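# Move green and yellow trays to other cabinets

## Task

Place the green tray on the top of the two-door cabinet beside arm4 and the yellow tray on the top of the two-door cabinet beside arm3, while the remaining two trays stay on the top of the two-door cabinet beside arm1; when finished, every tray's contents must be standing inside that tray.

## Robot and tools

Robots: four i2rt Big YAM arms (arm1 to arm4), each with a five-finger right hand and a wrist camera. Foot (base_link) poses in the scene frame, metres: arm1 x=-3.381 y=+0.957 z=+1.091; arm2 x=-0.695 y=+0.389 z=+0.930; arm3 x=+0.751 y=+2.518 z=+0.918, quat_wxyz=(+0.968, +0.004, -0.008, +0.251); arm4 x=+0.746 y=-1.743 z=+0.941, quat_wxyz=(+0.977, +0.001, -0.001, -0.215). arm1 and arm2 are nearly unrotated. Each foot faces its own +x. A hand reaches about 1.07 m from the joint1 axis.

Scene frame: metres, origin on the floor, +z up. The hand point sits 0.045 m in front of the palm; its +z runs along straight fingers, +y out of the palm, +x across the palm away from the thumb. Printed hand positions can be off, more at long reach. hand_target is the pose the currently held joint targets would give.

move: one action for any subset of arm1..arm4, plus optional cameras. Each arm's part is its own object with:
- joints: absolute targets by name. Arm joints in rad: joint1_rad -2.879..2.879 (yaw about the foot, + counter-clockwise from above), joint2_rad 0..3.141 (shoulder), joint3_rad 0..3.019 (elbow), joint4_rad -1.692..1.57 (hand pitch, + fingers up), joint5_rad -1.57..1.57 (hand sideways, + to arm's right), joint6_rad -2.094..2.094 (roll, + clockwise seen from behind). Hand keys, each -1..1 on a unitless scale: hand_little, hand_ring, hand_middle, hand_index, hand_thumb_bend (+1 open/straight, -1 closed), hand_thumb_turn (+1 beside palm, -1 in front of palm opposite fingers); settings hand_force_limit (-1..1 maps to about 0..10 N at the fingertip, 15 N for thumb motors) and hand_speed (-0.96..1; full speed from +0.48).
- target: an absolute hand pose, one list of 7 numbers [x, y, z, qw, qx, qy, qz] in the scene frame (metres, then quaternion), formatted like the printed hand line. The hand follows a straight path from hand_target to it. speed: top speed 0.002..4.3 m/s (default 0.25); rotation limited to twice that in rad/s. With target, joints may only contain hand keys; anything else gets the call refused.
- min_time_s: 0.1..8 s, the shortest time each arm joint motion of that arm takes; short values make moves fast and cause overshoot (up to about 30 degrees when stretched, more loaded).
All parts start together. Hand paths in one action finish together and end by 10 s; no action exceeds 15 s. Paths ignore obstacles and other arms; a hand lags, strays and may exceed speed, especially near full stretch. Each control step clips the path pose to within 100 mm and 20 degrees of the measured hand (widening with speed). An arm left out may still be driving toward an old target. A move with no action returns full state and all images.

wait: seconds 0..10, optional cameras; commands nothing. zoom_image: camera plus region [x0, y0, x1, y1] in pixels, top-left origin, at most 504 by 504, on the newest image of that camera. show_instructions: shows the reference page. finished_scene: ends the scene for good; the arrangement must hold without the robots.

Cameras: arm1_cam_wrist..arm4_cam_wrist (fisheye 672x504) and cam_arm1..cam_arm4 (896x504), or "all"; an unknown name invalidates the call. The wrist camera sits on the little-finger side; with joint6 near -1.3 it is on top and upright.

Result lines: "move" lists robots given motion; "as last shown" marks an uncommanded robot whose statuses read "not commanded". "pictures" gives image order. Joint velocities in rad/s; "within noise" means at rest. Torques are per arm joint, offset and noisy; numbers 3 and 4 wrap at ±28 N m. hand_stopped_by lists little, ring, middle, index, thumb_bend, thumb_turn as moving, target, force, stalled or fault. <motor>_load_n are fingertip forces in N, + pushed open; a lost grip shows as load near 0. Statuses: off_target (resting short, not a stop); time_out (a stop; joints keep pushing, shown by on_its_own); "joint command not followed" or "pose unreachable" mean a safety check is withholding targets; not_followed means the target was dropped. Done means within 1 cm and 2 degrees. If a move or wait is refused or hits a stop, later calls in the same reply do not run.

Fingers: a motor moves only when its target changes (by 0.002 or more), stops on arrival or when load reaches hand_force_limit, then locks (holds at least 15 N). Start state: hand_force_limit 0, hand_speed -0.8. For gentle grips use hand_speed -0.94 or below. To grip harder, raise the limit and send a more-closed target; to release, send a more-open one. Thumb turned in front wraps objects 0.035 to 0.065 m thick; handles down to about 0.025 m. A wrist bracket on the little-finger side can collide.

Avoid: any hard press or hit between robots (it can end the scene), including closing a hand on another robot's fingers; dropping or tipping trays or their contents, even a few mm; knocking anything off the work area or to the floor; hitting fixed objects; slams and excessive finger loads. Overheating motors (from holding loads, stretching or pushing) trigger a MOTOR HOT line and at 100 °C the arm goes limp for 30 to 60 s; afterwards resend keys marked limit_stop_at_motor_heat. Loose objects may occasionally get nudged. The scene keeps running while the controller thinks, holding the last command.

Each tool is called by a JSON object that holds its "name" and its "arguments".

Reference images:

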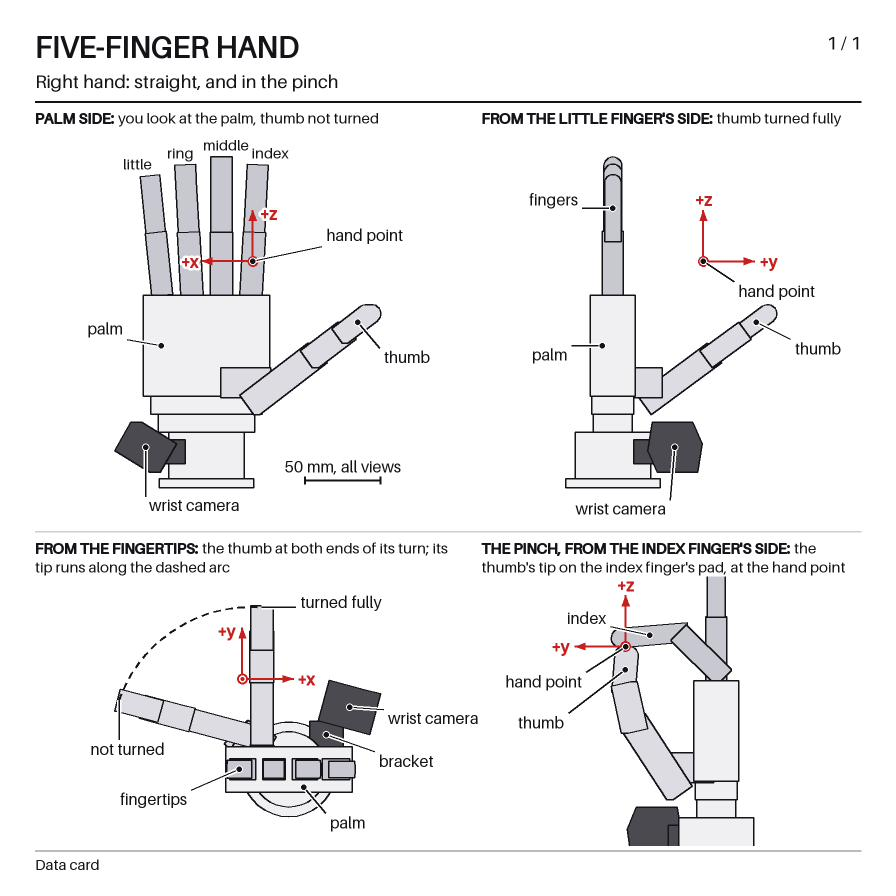

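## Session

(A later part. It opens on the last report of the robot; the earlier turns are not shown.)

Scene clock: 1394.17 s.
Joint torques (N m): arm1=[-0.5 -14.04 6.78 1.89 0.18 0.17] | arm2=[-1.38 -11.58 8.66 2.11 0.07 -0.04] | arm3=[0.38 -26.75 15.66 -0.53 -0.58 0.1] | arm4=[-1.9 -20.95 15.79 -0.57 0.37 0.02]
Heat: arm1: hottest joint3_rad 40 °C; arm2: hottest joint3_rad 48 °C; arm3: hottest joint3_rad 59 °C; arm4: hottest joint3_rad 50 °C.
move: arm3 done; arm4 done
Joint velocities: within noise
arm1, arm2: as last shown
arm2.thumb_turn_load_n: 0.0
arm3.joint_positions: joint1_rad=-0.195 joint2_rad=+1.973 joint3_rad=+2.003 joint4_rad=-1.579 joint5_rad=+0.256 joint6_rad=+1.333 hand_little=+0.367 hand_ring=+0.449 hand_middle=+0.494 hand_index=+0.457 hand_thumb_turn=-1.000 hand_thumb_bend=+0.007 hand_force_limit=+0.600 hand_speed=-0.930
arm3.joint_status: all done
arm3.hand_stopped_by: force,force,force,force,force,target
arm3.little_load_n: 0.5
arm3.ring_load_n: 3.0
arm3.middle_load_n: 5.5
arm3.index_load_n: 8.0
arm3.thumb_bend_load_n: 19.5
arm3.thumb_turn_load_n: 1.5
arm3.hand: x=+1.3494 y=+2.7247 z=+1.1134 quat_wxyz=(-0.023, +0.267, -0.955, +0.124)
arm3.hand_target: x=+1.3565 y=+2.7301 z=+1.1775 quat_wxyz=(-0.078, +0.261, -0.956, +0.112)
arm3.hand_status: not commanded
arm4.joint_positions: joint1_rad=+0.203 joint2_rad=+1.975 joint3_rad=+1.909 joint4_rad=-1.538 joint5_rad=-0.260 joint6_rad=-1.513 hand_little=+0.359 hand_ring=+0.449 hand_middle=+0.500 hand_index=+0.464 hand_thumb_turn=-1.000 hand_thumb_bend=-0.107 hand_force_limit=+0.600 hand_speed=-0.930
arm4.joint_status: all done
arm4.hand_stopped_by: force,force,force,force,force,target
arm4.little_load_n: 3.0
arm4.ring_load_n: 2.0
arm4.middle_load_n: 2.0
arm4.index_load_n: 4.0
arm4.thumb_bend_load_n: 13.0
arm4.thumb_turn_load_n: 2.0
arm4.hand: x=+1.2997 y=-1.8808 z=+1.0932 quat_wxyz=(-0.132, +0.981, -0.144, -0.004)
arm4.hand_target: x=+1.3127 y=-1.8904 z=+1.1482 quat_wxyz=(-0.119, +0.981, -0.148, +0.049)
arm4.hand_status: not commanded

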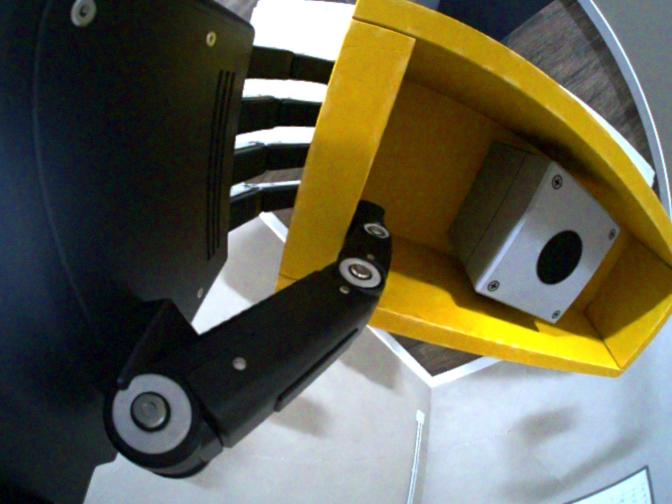

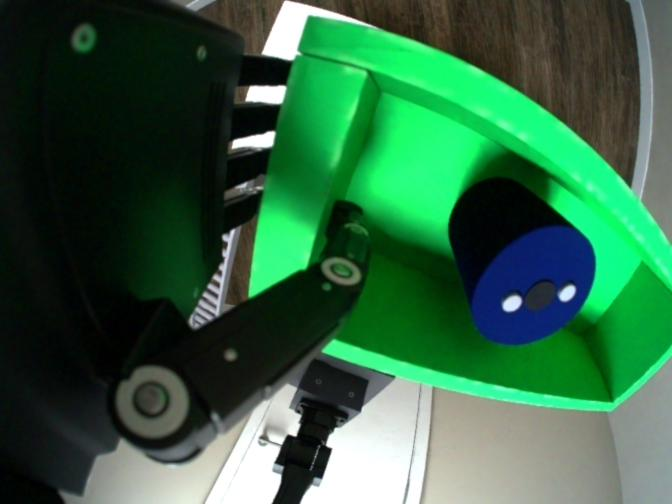

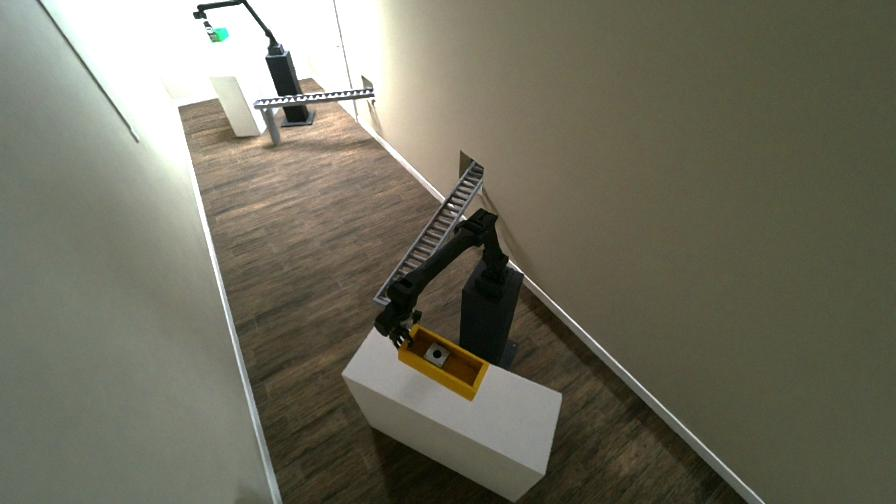

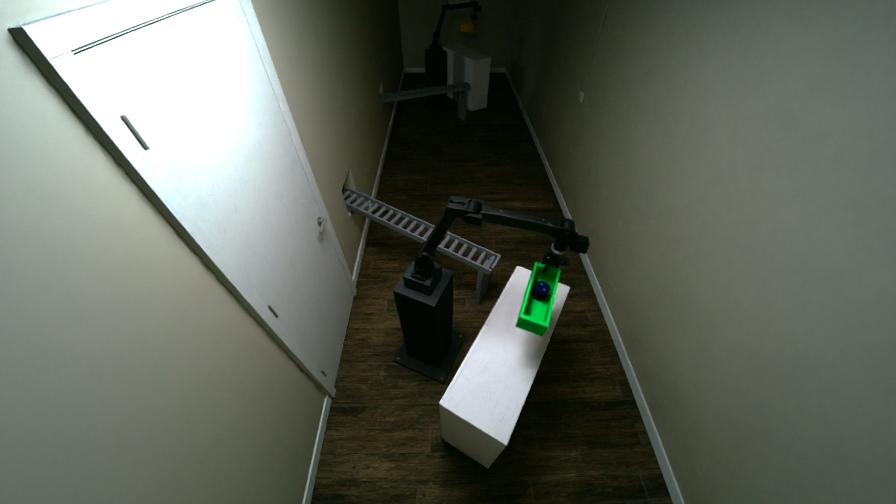

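{"name": "move", "arguments": {"arm3": {"target": [1.362, 2.722, 1.10, -0.078, 0.261, -0.956, 0.112], "speed": 0.07}, "arm4": {"target": [1.2975, -1.913, 1.09, -0.1084, 0.9698, -0.2042, 0.0777], "speed": 0.07}, "cameras": ["arm3_cam_wrist", "arm4_cam_wrist", "cam_arm3", "cam_arm4"]}}

Scene clock: 1404.77 s.
Joint torques (N m): arm1=[-0.38 -14.04 6.76 1.91 0.17 0.17] | arm2=[-1.2 -11.11 8.59 2.18 0.06 -0.06] | arm3=[-0.21 -27.69 10.96 0.53 -0.67 0] | arm4=[-1.9 -20.84 9.73 1.2 0.47 0.06]
Heat: arm1: hottest joint3_rad 40 °C; arm2: hottest joint3_rad 48 °C; arm3: hottest joint3_rad 60 °C; arm4: hottest joint3_rad 52 °C.
move: arm3 off_target; arm4 off_target
Joint velocities: within noise
arm1, arm2: as last shown
arm1.middle_load_n: -0.5
arm2.thumb_bend_load_n: -0.5
arm2.thumb_turn_load_n: -0.5
arm3.joint_positions: joint1_rad=-0.214 joint2_rad=+1.970 joint3_rad=+1.834 joint4_rad=-1.393 joint5_rad=+0.256 joint6_rad=+1.313 hand_little=+0.367 hand_ring=+0.449 hand_middle=+0.494 hand_index=+0.457 hand_thumb_turn=-1.000 hand_thumb_bend=+0.007 hand_force_limit=+0.600 hand_speed=-0.930
arm3.joint_status: not commanded
arm3.hand_stopped_by: force,force,force,force,force,target
arm3.little_load_n: 0.5
arm3.ring_load_n: 3.0
arm3.middle_load_n: 5.5
arm3.index_load_n: 8.0
arm3.thumb_bend_load_n: 19.5
arm3.thumb_turn_load_n: 1.0
arm3.hand: x=+1.3538 y=+2.7145 z=+1.0512 quat_wxyz=(-0.031, +0.266, -0.955, +0.124)
arm3.hand_target: x=+1.3611 y=+2.7156 z=+1.0989 quat_wxyz=(-0.076, +0.262, -0.956, +0.113)
arm3.hand_status: off_target (0.050 m and 5.6 deg from the pose sent, 0.019 m and 6.5 deg at the start)
arm4.joint_positions: joint1_rad=+0.165 joint2_rad=+1.915 joint3_rad=+1.745 joint4_rad=-1.321 joint5_rad=-0.243 joint6_rad=-1.425 hand_little=+0.359 hand_ring=+0.449 hand_middle=+0.500 hand_index=+0.464 hand_thumb_turn=-1.000 hand_thumb_bend=-0.107 hand_force_limit=+0.600 hand_speed=-0.930
arm4.joint_status: not commanded
arm4.hand_stopped_by: force,force,force,force,force,target
arm4.little_load_n: 2.0
arm4.ring_load_n: 2.0
arm4.middle_load_n: 2.0
arm4.index_load_n: 5.0
arm4.thumb_bend_load_n: 13.0
arm4.thumb_turn_load_n: 2.5
arm4.hand: x=+1.2957 y=-1.9026 z=+1.0631 quat_wxyz=(-0.120, +0.971, -0.199, +0.048)
arm4.hand_target: x=+1.2958 y=-1.9129 z=+1.0895 quat_wxyz=(-0.109, +0.969, -0.210, +0.077)
arm4.hand_status: off_target (0.029 m and 3.7 deg from the pose sent, 0.032 m and 12.0 deg at the start)

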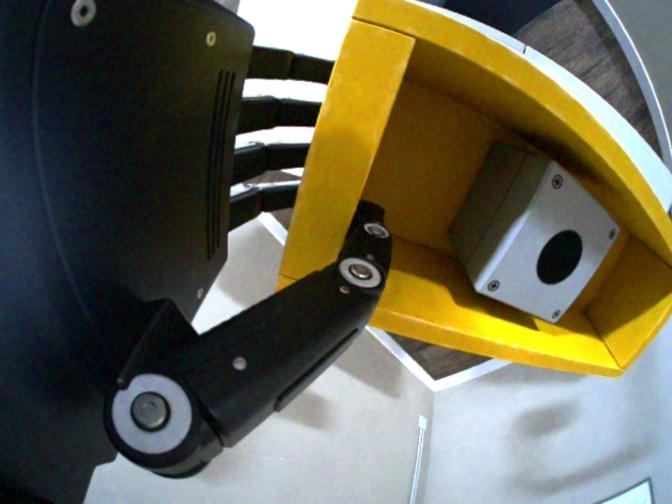

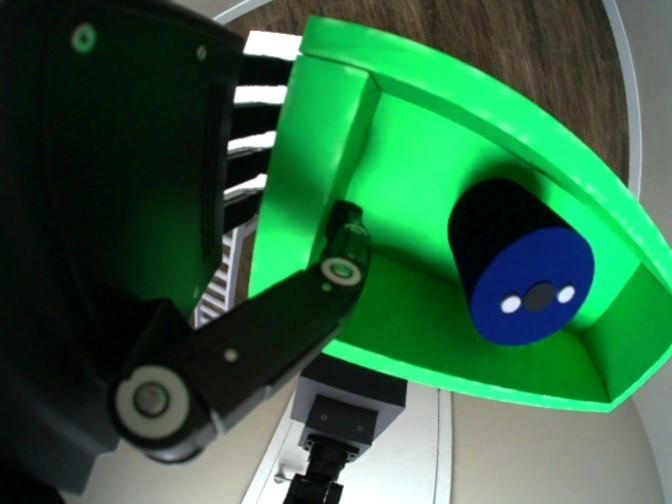

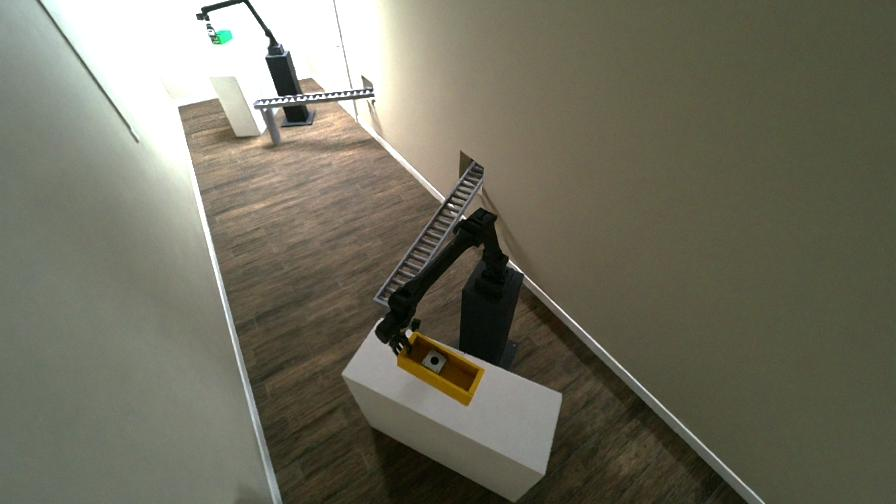

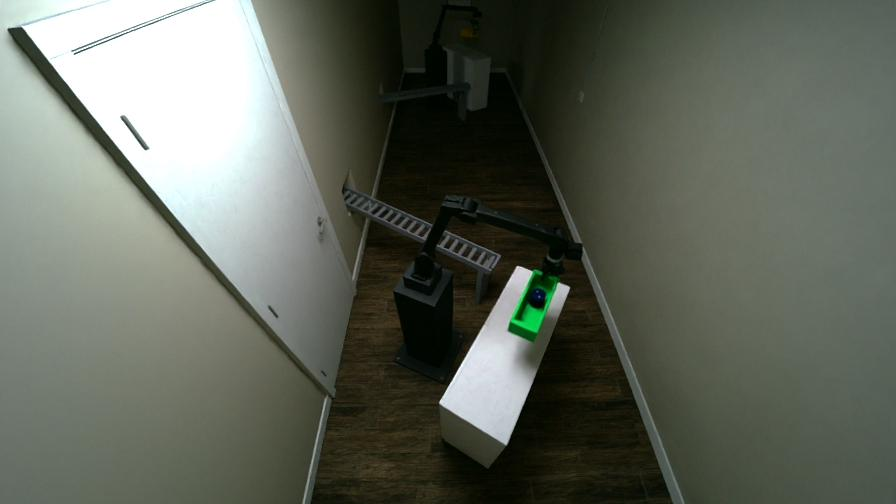

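{"name": "move", "arguments": {"arm3": {"target": [1.362, 2.720, 1.04, -0.078, 0.261, -0.956, 0.112], "speed": 0.06}, "arm4": {"target": [1.2975, -1.923, 1.02, -0.1084, 0.9698, -0.2042, 0.0777], "speed": 0.06}, "cameras": ["cam_arm3", "cam_arm4"]}}

{"name": "zoom_image", "arguments": {"camera": "cam_arm3", "region": [330, 240, 590, 504]}}

{"name": "zoom_image", "arguments": {"camera": "cam_arm4", "region": [390, 220, 620, 480]}}

Scene clock: 1408.33 s.
Joint torques (N m): arm1=[-0.5 -14.1 6.76 1.91 0.18 0.17] | arm2=[-1.14 -11.28 8.59 2.25 0.09 -0.03] | arm3=[0.26 -25.64 10.74 0.62 -0.67 0.09] | arm4=[-2.84 -17.55 9.48 1.47 0.38 -0.19]
Heat: arm1: hottest joint3_rad 40 °C; arm2: hottest joint3_rad 48 °C; arm3: hottest joint3_rad 60 °C; arm4: hottest joint3_rad 52 °C.
move: arm3 off_target; arm4 off_target
Joint velocities: within noise
arm1.joint_positions: joint1_rad=+1.337 joint2_rad=+1.607 joint3_rad=+1.008 joint4_rad=-0.618 joint5_rad=+0.227 joint6_rad=+1.291 hand_little=+0.800 hand_ring=+0.800 hand_middle=+0.800 hand_index=+0.800 hand_thumb_turn=-1.000 hand_thumb_bend=+1.000 hand_force_limit=+0.600 hand_speed=-0.800
arm1.joint_status: not commanded
arm1.hand_stopped_by: target,target,target,target,target,target
arm1.little_load_n: 0.0
arm1.ring_load_n: 0.0
arm1.middle_load_n: 0.0
arm1.index_load_n: 0.0
arm1.thumb_bend_load_n: -0.5
arm1.thumb_turn_load_n: 0.0
arm1.hand: x=-3.4900 y=+0.4410 z=+1.1247 quat_wxyz=(-0.013, +0.694, +0.689, -0.207)
arm1.hand_target: x=-3.4956 y=+0.4398 z=+1.1273 quat_wxyz=(-0.009, +0.702, +0.678, -0.215)
arm1.hand_status: not commanded
arm2.joint_positions: joint1_rad=+0.888 joint2_rad=+1.460 joint3_rad=+0.800 joint4_rad=-0.325 joint5_rad=+0.254 joint6_rad=+1.387 hand_little=+0.800 hand_ring=+0.800 hand_middle=+0.800 hand_index=+0.800 hand_thumb_turn=-1.000 hand_thumb_bend=+1.000 hand_force_limit=+0.600 hand_speed=-0.600
arm2.joint_status: not commanded
arm2.hand_stopped_by: target,target,target,target,target,target
arm2.little_load_n: 0.0
arm2.ring_load_n: 0.0
arm2.middle_load_n: 0.0
arm2.index_load_n: 0.0
arm2.thumb_bend_load_n: 0.0
arm2.thumb_turn_load_n: 0.0
arm2.hand: x=-1.0465 y=+0.0058 z=+0.9827 quat_wxyz=(-0.033, +0.854, +0.419, -0.306)
arm2.hand_target: x=-1.0484 y=+0.0005 z=+0.9915 quat_wxyz=(-0.029, +0.848, +0.421, -0.321)
arm2.hand_status: not commanded
arm3.joint_positions: joint1_rad=-0.214 joint2_rad=+1.968 joint3_rad=+1.705 joint4_rad=-1.245 joint5_rad=+0.256 joint6_rad=+1.313 hand_little=+0.367 hand_ring=+0.449 hand_middle=+0.494 hand_index=+0.457 hand_thumb_turn=-1.000 hand_thumb_bend=+0.007 hand_force_limit=+0.600 hand_speed=-0.930
arm3.joint_status: not commanded
arm3.hand_stopped_by: force,force,force,force,force,target
arm3.little_load_n: 0.5
arm3.ring_load_n: 3.0
arm3.middle_load_n: 5.5
arm3.index_load_n: 8.0
arm3.thumb_bend_load_n: 19.5
arm3.thumb_turn_load_n: 0.5
arm3.hand: x=+1.3504 y=+2.7138 z=+1.0045 quat_wxyz=(-0.041, +0.265, -0.955, +0.124)
arm3.hand_target: x=+1.3609 y=+2.7195 z=+1.0395 quat_wxyz=(-0.078, +0.261, -0.956, +0.112)
arm3.hand_status: off_target (0.038 m and 4.4 deg from the pose sent, 0.015 m and 5.6 deg at the start)
arm4.joint_positions: joint1_rad=+0.162 joint2_rad=+1.923 joint3_rad=+1.627 joint4_rad=-1.165 joint5_rad=-0.243 joint6_rad=-1.424 hand_little=+0.359 hand_ring=+0.449 hand_middle=+0.500 hand_index=+0.464 hand_thumb_turn=-1.000 hand_thumb_bend=-0.107 hand_force_limit=+0.600 hand_speed=-0.930
arm4.joint_status: not commanded
arm4.hand_stopped_by: force,force,force,force,force,target
arm4.little_load_n: 2.0
arm4.ring_load_n: 2.0
arm4.middle_load_n: 2.0
arm4.index_load_n: 5.0
arm4.thumb_bend_load_n: 13.0
arm4.thumb_turn_load_n: 2.5
arm4.hand: x=+1.2953 y=-1.9041 z=+1.0145 quat_wxyz=(-0.119, +0.971, -0.199, +0.063)
arm4.hand_target: x=+1.2975 y=-1.9179 z=+1.0192 quat_wxyz=(-0.109, +0.971, -0.201, +0.076)
arm4.hand_status: off_target (0.020 m and 2.1 deg from the pose sent, 0.048 m and 3.7 deg at the start)

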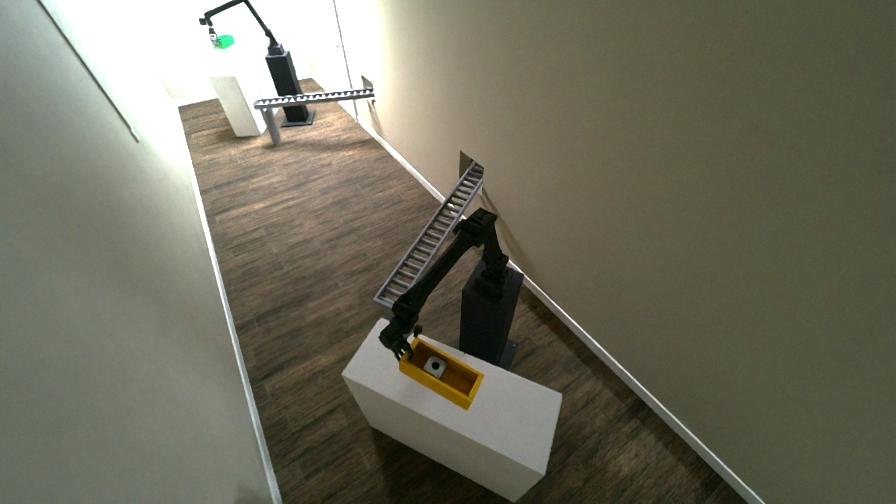

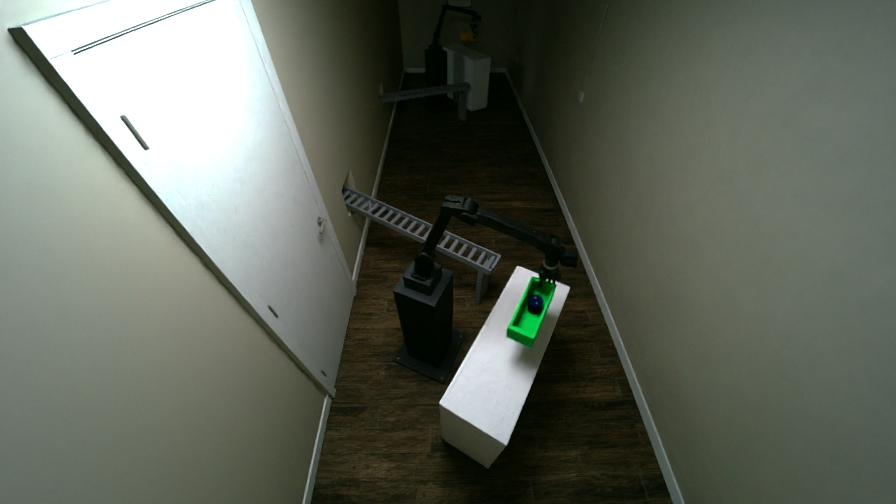

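Scaled by 1.909 from the camera's image (finer frame: 1280x720).

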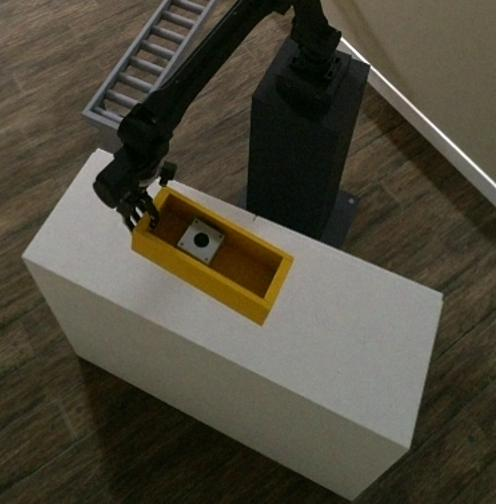

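Scaled by 1.938 from the camera's image (finer frame: 1280x720).

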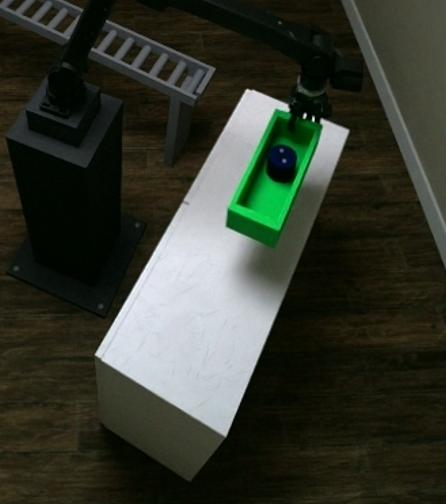

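{"name": "move", "arguments": {"arm3": {"target": [1.362, 2.720, 1.01, -0.078, 0.261, -0.956, 0.112], "speed": 0.05}, "arm4": {"target": [1.278, -1.967, 0.99, -0.1084, 0.9698, -0.2042, 0.0777], "speed": 0.05}}}

Scene clock: 1414.97 s.
Joint torques (N m): arm1=[-0.56 -14.04 6.79 1.91 0.17 0.17] | arm2=[-1.08 -11.58 8.64 2.1 0.09 -0.05] | arm3=[0.32 -23.82 10.63 0.7 -0.68 0.08] | arm4=[-2.67 -17.61 9.18 1.31 0.08 -0.35]
Heat: arm1: hottest joint3_rad 40 °C; arm2: hottest joint3_rad 48 °C; arm3: hottest joint3_rad 60 °C; arm4: hottest joint3_rad 51 °C.
move: arm3 off_target; arm4 off_target
Joint velocities: within noise
arm1, arm2: as last shown
arm1.thumb_bend_load_n: 0.0
arm1.thumb_turn_load_n: -0.5
arm3.joint_positions: joint1_rad=-0.214 joint2_rad=+1.968 joint3_rad=+1.656 joint4_rad=-1.177 joint5_rad=+0.256 joint6_rad=+1.313 hand_little=+0.367 hand_ring=+0.449 hand_middle=+0.494 hand_index=+0.457 hand_thumb_turn=-1.000 hand_thumb_bend=+0.007 hand_force_limit=+0.600 hand_speed=-0.930
arm3.joint_status: not commanded
arm3.hand_stopped_by: force,force,force,force,force,target
arm3.little_load_n: 0.5
arm3.ring_load_n: 3.0
arm3.middle_load_n: 5.5
arm3.index_load_n: 8.0
arm3.thumb_bend_load_n: 19.5
arm3.thumb_turn_load_n: 1.0
arm3.hand: x=+1.3504 y=+2.7140 z=+0.9871 quat_wxyz=(-0.050, +0.263, -0.955, +0.123)
arm3.hand_target: x=+1.3614 y=+2.7197 z=+1.0099 quat_wxyz=(-0.078, +0.261, -0.956, +0.112)
arm3.hand_status: off_target (0.026 m and 3.4 deg from the pose sent, 0.014 m and 4.4 deg at the start)
arm4.joint_positions: joint1_rad=+0.059 joint2_rad=+1.942 joint3_rad=+1.578 joint4_rad=-1.114 joint5_rad=-0.246 joint6_rad=-1.495 hand_little=+0.359 hand_ring=+0.449 hand_middle=+0.500 hand_index=+0.464 hand_thumb_turn=-1.000 hand_thumb_bend=-0.107 hand_force_limit=+0.600 hand_speed=-0.930
arm4.joint_status: not commanded
arm4.hand_stopped_by: force,force,force,force,force,target
arm4.little_load_n: 2.0
arm4.ring_load_n: 2.0
arm4.middle_load_n: 2.0
arm4.index_load_n: 4.5
arm4.thumb_bend_load_n: 13.0
arm4.thumb_turn_load_n: 2.5
arm4.hand: x=+1.2725 y=-1.9603 z=+0.9862 quat_wxyz=(-0.116, +0.967, -0.216, +0.065)
arm4.hand_target: x=+1.2759 y=-1.9706 z=+0.9902 quat_wxyz=(-0.109, +0.969, -0.208, +0.078)
arm4.hand_status: off_target (0.009 m and 2.2 deg from the pose sent, 0.070 m and 2.1 deg at the start)
pictures: none

{"name": "move", "arguments": {"arm3": {"target": [1.361, 2.721, 0.98, -0.0637, 0.2593, -0.9572, 0.1159], "speed": 0.05}, "arm4": {"target": [1.278, -1.969, 0.96, -0.1163, 0.9717, -0.2042, 0.0441], "speed": 0.05}, "cameras": ["cam_arm3", "cam_arm4"]}}

{"name": "zoom_image", "arguments": {"camera": "cam_arm3", "region": [330, 290, 530, 440]}}

{"name": "zoom_image", "arguments": {"camera": "cam_arm4", "region": [430, 240, 610, 375]}}

Scene clock: 1419.40 s.
Joint torques (N m): arm1=[-0.44 -14.04 6.76 1.91 0.18 0.18] | arm2=[-0.73 -11.11 8.53 2.18 0.08 -0.04] | arm3=[0.62 -23.94 10.52 0.62 -0.37 0.2] | arm4=[-1.61 -18.2 11.54 -0.16 0.08 -0.26]
Heat: arm1: hottest joint3_rad 40 °C; arm2: hottest joint3_rad 48 °C; arm3: hottest joint3_rad 60 °C; arm4: hottest joint3_rad 51 °C.
move: arm3 off_target; arm4 off_target
Joint velocities: within noise
arm1, arm2: as last shown
arm1.thumb_turn_load_n: 0.0
arm3.joint_positions: joint1_rad=-0.214 joint2_rad=+2.005 joint3_rad=+1.639 joint4_rad=-1.151 joint5_rad=+0.256 joint6_rad=+1.313 hand_little=+0.367 hand_ring=+0.449 hand_middle=+0.494 hand_index=+0.457 hand_thumb_turn=-1.000 hand_thumb_bend=+0.007 hand_force_limit=+0.600 hand_speed=-0.930
arm3.joint_status: not commanded
arm3.hand_stopped_by: force,force,force,force,force,target
arm3.little_load_n: 0.5
arm3.ring_load_n: 3.0
arm3.middle_load_n: 5.5
arm3.index_load_n: 8.0
arm3.thumb_bend_load_n: 19.5
arm3.thumb_turn_load_n: 0.5
arm3.hand: x=+1.3482 y=+2.7135 z=+0.9589 quat_wxyz=(-0.037, +0.265, -0.955, +0.124)
arm3.hand_target: x=+1.3605 y=+2.7207 z=+0.9802 quat_wxyz=(-0.064, +0.259, -0.957, +0.116)
arm3.hand_status: off_target (0.026 m and 3.3 deg from the pose sent, 0.015 m and 1.8 deg at the start)
arm4.joint_positions: joint1_rad=+0.059 joint2_rad=+2.021 joint3_rad=+1.578 joint4_rad=-1.113 joint5_rad=-0.249 joint6_rad=-1.525 hand_little=+0.359 hand_ring=+0.449 hand_middle=+0.500 hand_index=+0.464 hand_thumb_turn=-1.000 hand_thumb_bend=-0.107 hand_force_limit=+0.600 hand_speed=-0.930
arm4.joint_status: not commanded
arm4.hand_stopped_by: force,force,force,force,force,target
arm4.little_load_n: 2.0
arm4.ring_load_n: 2.0
arm4.middle_load_n: 2.0
arm4.index_load_n: 4.5
arm4.thumb_bend_load_n: 13.0
arm4.thumb_turn_load_n: 2.0
arm4.hand: x=+1.2665 y=-1.9583 z=+0.9425 quat_wxyz=(-0.123, +0.970, -0.206, +0.029)
arm4.hand_target: x=+1.2780 y=-1.9693 z=+0.9607 quat_wxyz=(-0.116, +0.972, -0.199, +0.046)
arm4.hand_status: off_target (0.024 m and 1.9 deg from the pose sent, 0.028 m and 2.8 deg at the start)

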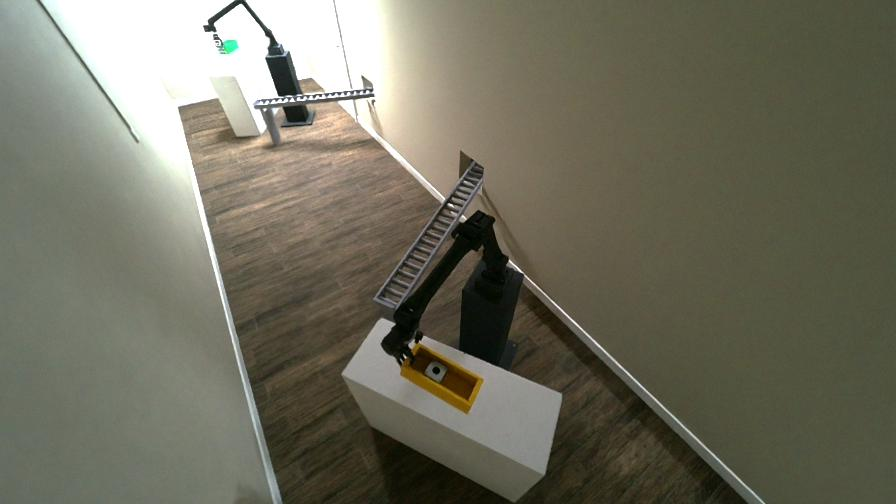

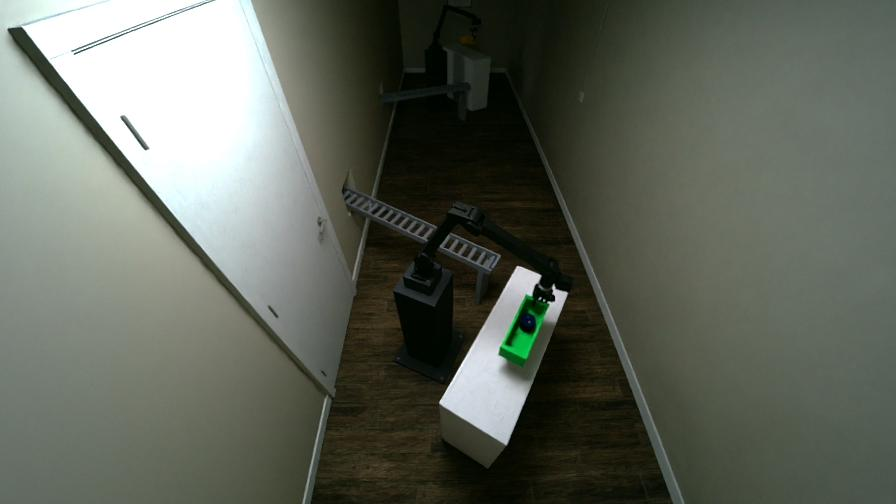

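Scaled by 2.520 from the camera's image (finer frame: 1280x720).

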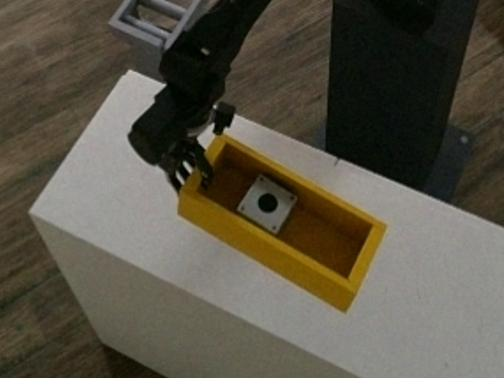

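Scaled by 2.800 from the camera's image (finer frame: 1280x720).

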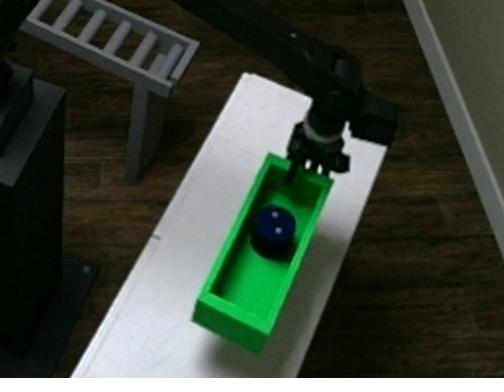

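{"name": "move", "arguments": {"arm3": {"target": [1.361, 2.721, 0.955, -0.0550, 0.2593, -0.9572, 0.1180], "speed": 0.05}, "arm4": {"target": [1.281, -1.970, 0.935, -0.1163, 0.9717, -0.2042, 0.0441], "speed": 0.05}}}

{"name": "move", "arguments": {"arm3": {"target": [1.361, 2.721, 0.93, -0.0550, 0.2593, -0.9572, 0.1180], "speed": 0.05}, "arm4": {"target": [1.283, -1.970, 0.91, -0.1163, 0.9717, -0.2042, 0.0441], "speed": 0.05}, "cameras": ["cam_arm3", "cam_arm4", "arm3_cam_wrist", "arm4_cam_wrist"]}}

{"name": "zoom_image", "arguments": {"camera": "cam_arm3", "region": [330, 290, 530, 440]}}

{"name": "zoom_image", "arguments": {"camera": "cam_arm4", "region": [430, 240, 610, 375]}}

Scene clock: 1422.97 s.
Joint torques (N m): arm1=[-0.38 -14.1 6.76 1.88 0.17 0.18] | arm2=[-1.32 -11.16 8.5 2.04 0.08 -0.06] | arm3=[0.73 -24.47 10.35 0.57 -0.27 0.23] | arm4=[-1.85 -18.26 10.59 0.94 0.07 -0.2]
Heat: arm1: hottest joint3_rad 40 °C; arm2: hottest joint3_rad 48 °C; arm3: hottest joint3_rad 60 °C; arm4: hottest joint3_rad 51 °C.
move: arm3 off_target; arm4 off_target
Joint velocities: within noise
arm1, arm2: as last shown
arm2.thumb_bend_load_n: -0.5
arm3.joint_positions: joint1_rad=-0.214 joint2_rad=+2.040 joint3_rad=+1.625 joint4_rad=-1.122 joint5_rad=+0.258 joint6_rad=+1.315 hand_little=+0.367 hand_ring=+0.449 hand_middle=+0.494 hand_index=+0.457 hand_thumb_turn=-1.000 hand_thumb_bend=+0.007 hand_force_limit=+0.600 hand_speed=-0.930
arm3.joint_status: not commanded
arm3.hand_stopped_by: force,force,force,force,force,target
arm3.little_load_n: 0.5
arm3.ring_load_n: 2.5
arm3.middle_load_n: 6.0
arm3.index_load_n: 8.0
arm3.thumb_bend_load_n: 19.5
arm3.thumb_turn_load_n: 1.0
arm3.hand: x=+1.3471 y=+2.7130 z=+0.9330 quat_wxyz=(-0.027, +0.266, -0.956, +0.125)
arm3.hand_target: x=+1.3605 y=+2.7206 z=+0.9553 quat_wxyz=(-0.055, +0.259, -0.957, +0.118)
arm3.hand_status: off_target (0.027 m and 3.4 deg from the pose sent, 0.015 m and 2.3 deg at the start)
arm4.joint_positions: joint1_rad=+0.059 joint2_rad=+2.060 joint3_rad=+1.578 joint4_rad=-1.093 joint5_rad=-0.249 joint6_rad=-1.525 hand_little=+0.359 hand_ring=+0.449 hand_middle=+0.500 hand_index=+0.464 hand_thumb_turn=-1.000 hand_thumb_bend=-0.107 hand_force_limit=+0.600 hand_speed=-0.930
arm4.joint_status: not commanded
arm4.hand_stopped_by: force,force,force,force,force,target
arm4.little_load_n: 2.0
arm4.ring_load_n: 2.0
arm4.middle_load_n: 2.0
arm4.index_load_n: 4.5
arm4.thumb_bend_load_n: 13.0
arm4.thumb_turn_load_n: 2.5
arm4.hand: x=+1.2667 y=-1.9583 z=+0.9211 quat_wxyz=(-0.124, +0.970, -0.207, +0.020)
arm4.hand_target: x=+1.2801 y=-1.9697 z=+0.9345 quat_wxyz=(-0.116, +0.971, -0.204, +0.043)
arm4.hand_status: off_target (0.023 m and 3.0 deg from the pose sent, 0.020 m and 1.9 deg at the start)
pictures: none

Scene clock: 1424.07 s.
Joint torques (N m): arm1=[-0.38 -13.98 6.76 1.88 0.18 0.18] | arm2=[-1.08 -11.05 8.7 2.19 0.06 0] | arm3=[0.62 -24.41 10.06 0.55 -0.27 0.21] | arm4=[-1.73 -18.84 9.32 0.91 0.08 -0.16]
Heat: arm1: hottest joint3_rad 40 °C; arm2: hottest joint3_rad 48 °C; arm3: hottest joint3_rad 60 °C; arm4: hottest joint3_rad 51 °C.
move: arm3 off_target; arm4 off_target
Joint velocities: within noise
arm1, arm2: as last shown
arm2.thumb_bend_load_n: 0.0
arm3.joint_positions: joint1_rad=-0.214 joint2_rad=+2.065 joint3_rad=+1.598 joint4_rad=-1.067 joint5_rad=+0.258 joint6_rad=+1.313 hand_little=+0.367 hand_ring=+0.449 hand_middle=+0.494 hand_index=+0.457 hand_thumb_turn=-1.000 hand_thumb_bend=+0.007 hand_force_limit=+0.600 hand_speed=-0.930
arm3.joint_status: not commanded
arm3.hand_stopped_by: force,force,force,force,force,target
arm3.little_load_n: 0.5
arm3.ring_load_n: 3.0
arm3.middle_load_n: 5.5
arm3.index_load_n: 8.0
arm3.thumb_bend_load_n: 20.0
arm3.thumb_turn_load_n: 1.0
arm3.hand: x=+1.3471 y=+2.7132 z=+0.9093 quat_wxyz=(-0.028, +0.266, -0.955, +0.125)
arm3.hand_target: x=+1.3606 y=+2.7207 z=+0.9298 quat_wxyz=(-0.055, +0.260, -0.957, +0.118)
arm3.hand_status: off_target (0.026 m and 3.3 deg from the pose sent, 0.016 m and 3.4 deg at the start)
arm4.joint_positions: joint1_rad=+0.059 joint2_rad=+2.093 joint3_rad=+1.578 joint4_rad=-1.044 joint5_rad=-0.249 joint6_rad=-1.525 hand_little=+0.359 hand_ring=+0.449 hand_middle=+0.500 hand_index=+0.464 hand_thumb_turn=-1.000 hand_thumb_bend=-0.107 hand_force_limit=+0.600 hand_speed=-0.930
arm4.joint_status: not commanded
arm4.hand_stopped_by: force,force,force,force,force,target
arm4.little_load_n: 2.0
arm4.ring_load_n: 2.0
arm4.middle_load_n: 2.0
arm4.index_load_n: 4.5
arm4.thumb_bend_load_n: 13.0
arm4.thumb_turn_load_n: 2.5
arm4.hand: x=+1.2744 y=-1.9612 z=+0.9011 quat_wxyz=(-0.123, +0.970, -0.206, +0.027)
arm4.hand_target: x=+1.2826 y=-1.9699 z=+0.9099 quat_wxyz=(-0.116, +0.971, -0.204, +0.044)
arm4.hand_status: off_target (0.015 m and 2.1 deg from the pose sent, 0.023 m and 3.0 deg at the start)
pictures: arm3_cam_wrist, arm4_cam_wrist, cam_arm3, cam_arm4

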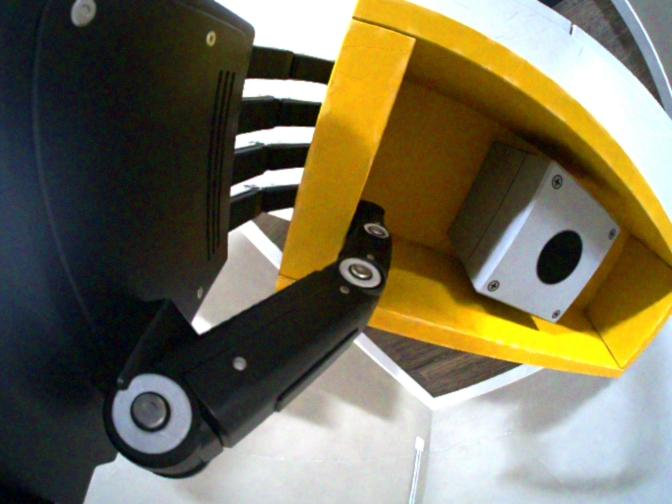

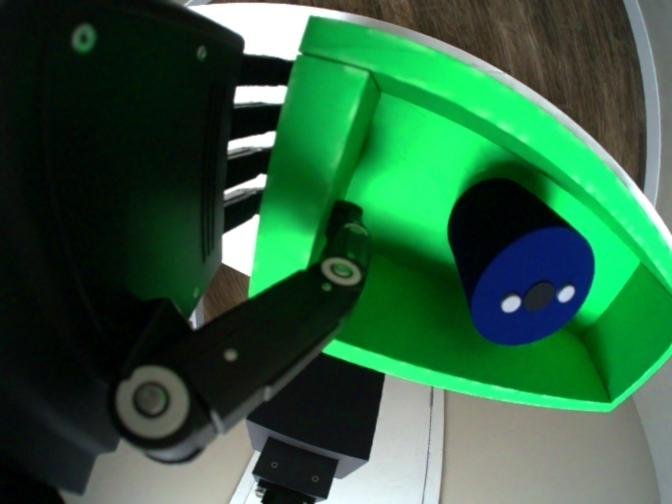

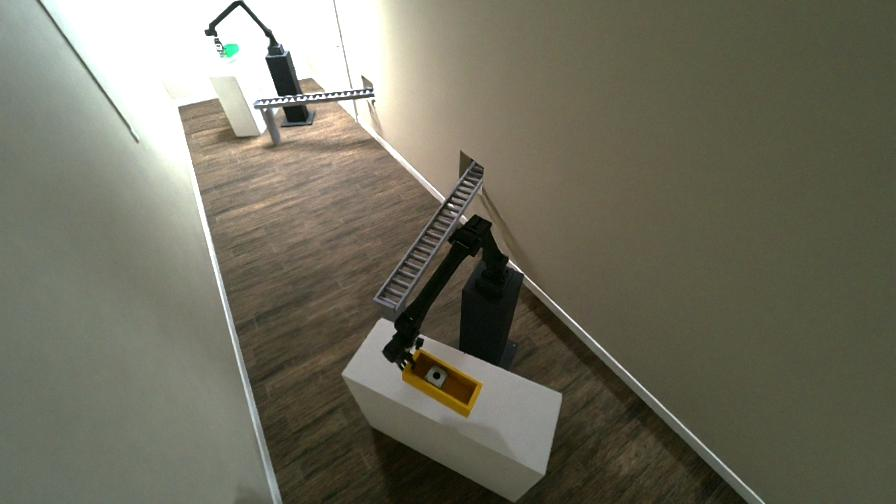

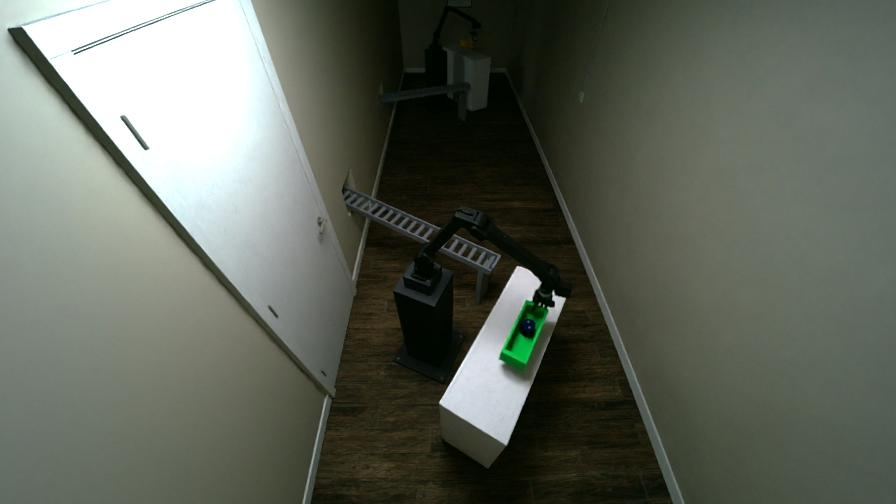

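Scaled by 2.520 from the camera's image (finer frame: 1280x720).

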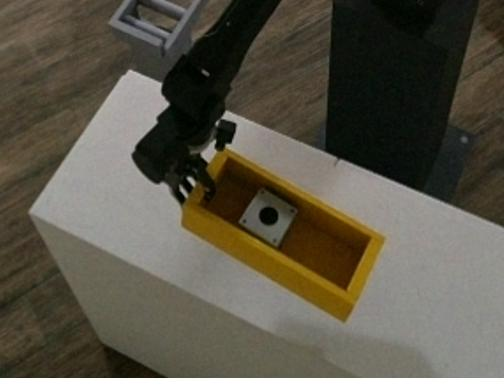

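Scaled by 2.800 from the camera's image (finer frame: 1280x720).

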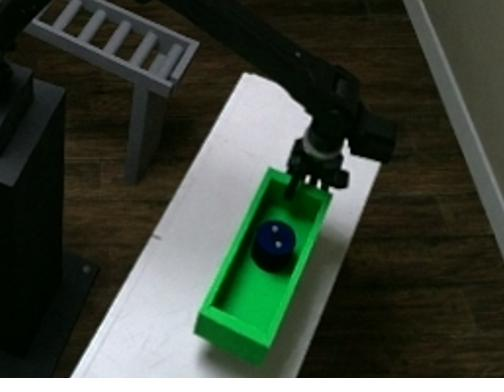

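{"name": "move", "arguments": {"arm3": {"target": [1.333, 2.7055, 0.93, -0.0550, 0.2593, -0.9572, 0.1180], "speed": 0.06}, "arm4": {"target": [1.256, -1.957, 0.91, -0.1163, 0.9717, -0.2042, 0.0441], "speed": 0.06}}}

{"name": "move", "arguments": {"arm3": {"target": [1.333, 2.7055, 0.905, -0.0550, 0.2593, -0.9572, 0.1180], "speed": 0.05}, "arm4": {"target": [1.256, -1.957, 0.885, -0.1163, 0.9717, -0.2042, 0.0441], "speed": 0.05}, "cameras": ["cam_arm3", "cam_arm4"]}}

{"name": "zoom_image", "arguments": {"camera": "cam_arm3", "region": [330, 290, 530, 440]}}

{"name": "zoom_image", "arguments": {"camera": "cam_arm4", "region": [430, 240, 610, 375]}}

Scene clock: 1432.03 s.
Joint torques (N m): arm1=[-0.44 -14.1 6.76 1.88 0.18 0.17] | arm2=[-1.2 -11.05 8.76 2.18 0.07 -0.07] | arm3=[-0.26 -26.46 9.87 0.28 -0.29 0.09] | arm4=[-1.2 -20.07 8.25 0.77 0.08 -0.15]
Heat: arm1: hottest joint3_rad 40 °C; arm2: hottest joint3_rad 48 °C; arm3: hottest joint3_rad 60 °C; arm4: hottest joint3_rad 50 °C.
move: arm3 off_target; arm4 off_target
Joint velocities: within noise
arm1, arm2: as last shown
arm3.joint_positions: joint1_rad=-0.214 joint2_rad=+2.023 joint3_rad=+1.470 joint4_rad=-1.008 joint5_rad=+0.258 joint6_rad=+1.326 hand_little=+0.366 hand_ring=+0.449 hand_middle=+0.494 hand_index=+0.457 hand_thumb_turn=-1.000 hand_thumb_bend=+0.007 hand_force_limit=+0.600 hand_speed=-0.930
arm3.joint_status: not commanded
arm3.hand_stopped_by: force,force,force,force,force,target
arm3.little_load_n: 0.0
arm3.ring_load_n: 2.5
arm3.middle_load_n: 5.5
arm3.index_load_n: 8.5
arm3.thumb_bend_load_n: 19.5
arm3.thumb_turn_load_n: 1.5
arm3.hand: x=+1.3134 y=+2.7030 z=+0.8892 quat_wxyz=(-0.015, +0.262, -0.957, +0.125)
arm3.hand_target: x=+1.3330 y=+2.7055 z=+0.9302 quat_wxyz=(-0.056, +0.254, -0.958, +0.118)
arm3.hand_status: off_target (0.045 m and 4.6 deg from the pose sent, 0.026 m and 3.3 deg at the start)
arm4.joint_positions: joint1_rad=+0.059 joint2_rad=+2.055 joint3_rad=+1.469 joint4_rad=-0.990 joint5_rad=-0.249 joint6_rad=-1.525 hand_little=+0.359 hand_ring=+0.449 hand_middle=+0.500 hand_index=+0.464 hand_thumb_turn=-1.000 hand_thumb_bend=-0.107 hand_force_limit=+0.600 hand_speed=-0.930
arm4.joint_status: not commanded
arm4.hand_stopped_by: force,force,force,force,force,target
arm4.little_load_n: 2.5
arm4.ring_load_n: 2.0
arm4.middle_load_n: 2.0
arm4.index_load_n: 4.5
arm4.thumb_bend_load_n: 12.5
arm4.thumb_turn_load_n: 2.0
arm4.hand: x=+1.2463 y=-1.9501 z=+0.8879 quat_wxyz=(-0.124, +0.970, -0.207, +0.019)
arm4.hand_target: x=+1.2558 y=-1.9567 z=+0.9100 quat_wxyz=(-0.116, +0.971, -0.204, +0.044)
arm4.hand_status: off_target (0.025 m and 3.1 deg from the pose sent, 0.021 m and 2.1 deg at the start)
pictures: none

Scene clock: 1433.07 s.
Joint torques (N m): arm1=[-0.38 -14.04 6.76 1.88 0.18 0.17] | arm2=[-0.97 -10.75 8.58 2.29 0.08 -0.08] | arm3=[-0.21 -23.47 9.35 0.53 -0.31 0.01] | arm4=[-1.67 -17.55 8.08 1.01 0.06 -0.16]
Heat: arm1: hottest joint3_rad 40 °C; arm2: hottest joint3_rad 48 °C; arm3: hottest joint3_rad 60 °C; arm4: hottest joint3_rad 50 °C.
move: arm3 off_target; arm4 done
Joint velocities: within noise
arm1, arm2: as last shown
arm2.thumb_bend_load_n: -0.5
arm3.joint_positions: joint1_rad=-0.214 joint2_rad=+2.023 joint3_rad=+1.455 joint4_rad=-0.961 joint5_rad=+0.258 joint6_rad=+1.312 hand_little=+0.367 hand_ring=+0.449 hand_middle=+0.494 hand_index=+0.457 hand_thumb_turn=-1.000 hand_thumb_bend=+0.007 hand_force_limit=+0.600 hand_speed=-0.930
arm3.joint_status: not commanded
arm3.hand_stopped_by: force,force,force,force,force,target
arm3.little_load_n: 0.5
arm3.ring_load_n: 2.5
arm3.middle_load_n: 5.5
arm3.index_load_n: 8.5
arm3.thumb_bend_load_n: 19.5
arm3.thumb_turn_load_n: 1.0
arm3.hand: x=+1.3181 y=+2.7046 z=+0.8850 quat_wxyz=(-0.030, +0.267, -0.955, +0.125)
arm3.hand_target: x=+1.3320 y=+2.7055 z=+0.9047 quat_wxyz=(-0.054, +0.264, -0.956, +0.118)
arm3.hand_status: off_target (0.025 m and 3.0 deg from the pose sent, 0.025 m and 4.6 deg at the start)
arm4.joint_positions: joint1_rad=+0.059 joint2_rad=+2.055 joint3_rad=+1.456 joint4_rad=-0.944 joint5_rad=-0.249 joint6_rad=-1.521 hand_little=+0.359 hand_ring=+0.449 hand_middle=+0.500 hand_index=+0.464 hand_thumb_turn=-1.000 hand_thumb_bend=-0.107 hand_force_limit=+0.600 hand_speed=-0.930
arm4.joint_status: not commanded
arm4.hand_stopped_by: force,force,force,force,force,target
arm4.little_load_n: 2.5
arm4.ring_load_n: 2.0
arm4.middle_load_n: 2.0
arm4.index_load_n: 4.5
arm4.thumb_bend_load_n: 12.5
arm4.thumb_turn_load_n: 2.5
arm4.hand: x=+1.2524 y=-1.9523 z=+0.8830 quat_wxyz=(-0.122, +0.970, -0.207, +0.035)
arm4.hand_target: x=+1.2554 y=-1.9567 z=+0.8850 quat_wxyz=(-0.116, +0.971, -0.206, +0.043)
arm4.hand_status: done (0.006 m and 1.3 deg from the pose sent, 0.012 m and 3.1 deg at the start)

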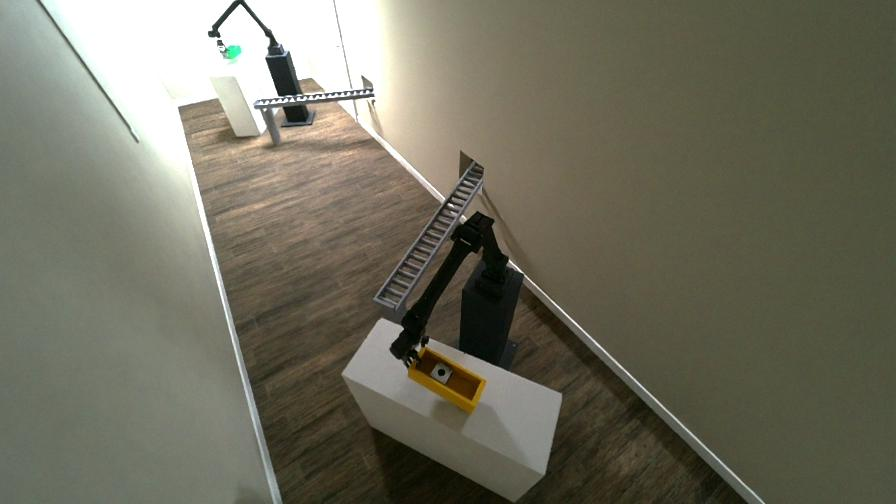

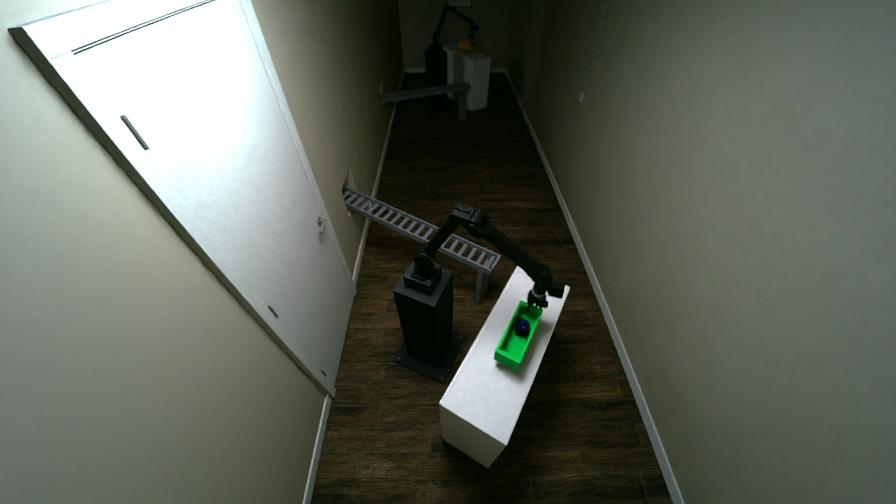

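Scaled by 2.520 from the camera's image (finer frame: 1280x720).

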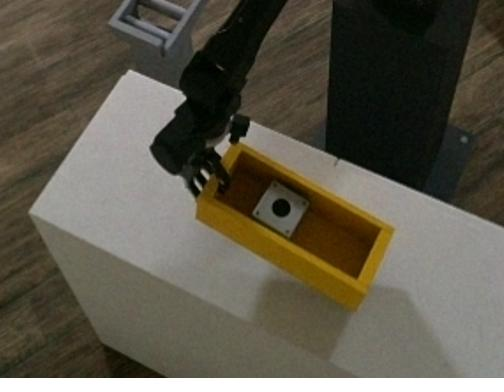

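Scaled by 2.800 from the camera's image (finer frame: 1280x720).

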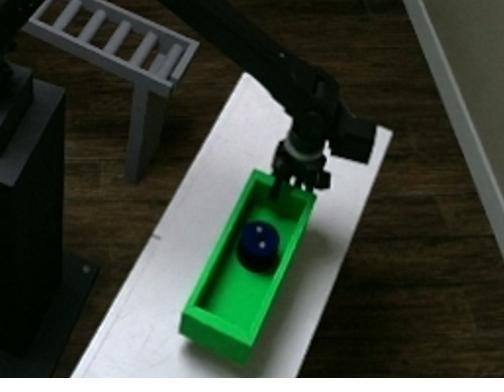

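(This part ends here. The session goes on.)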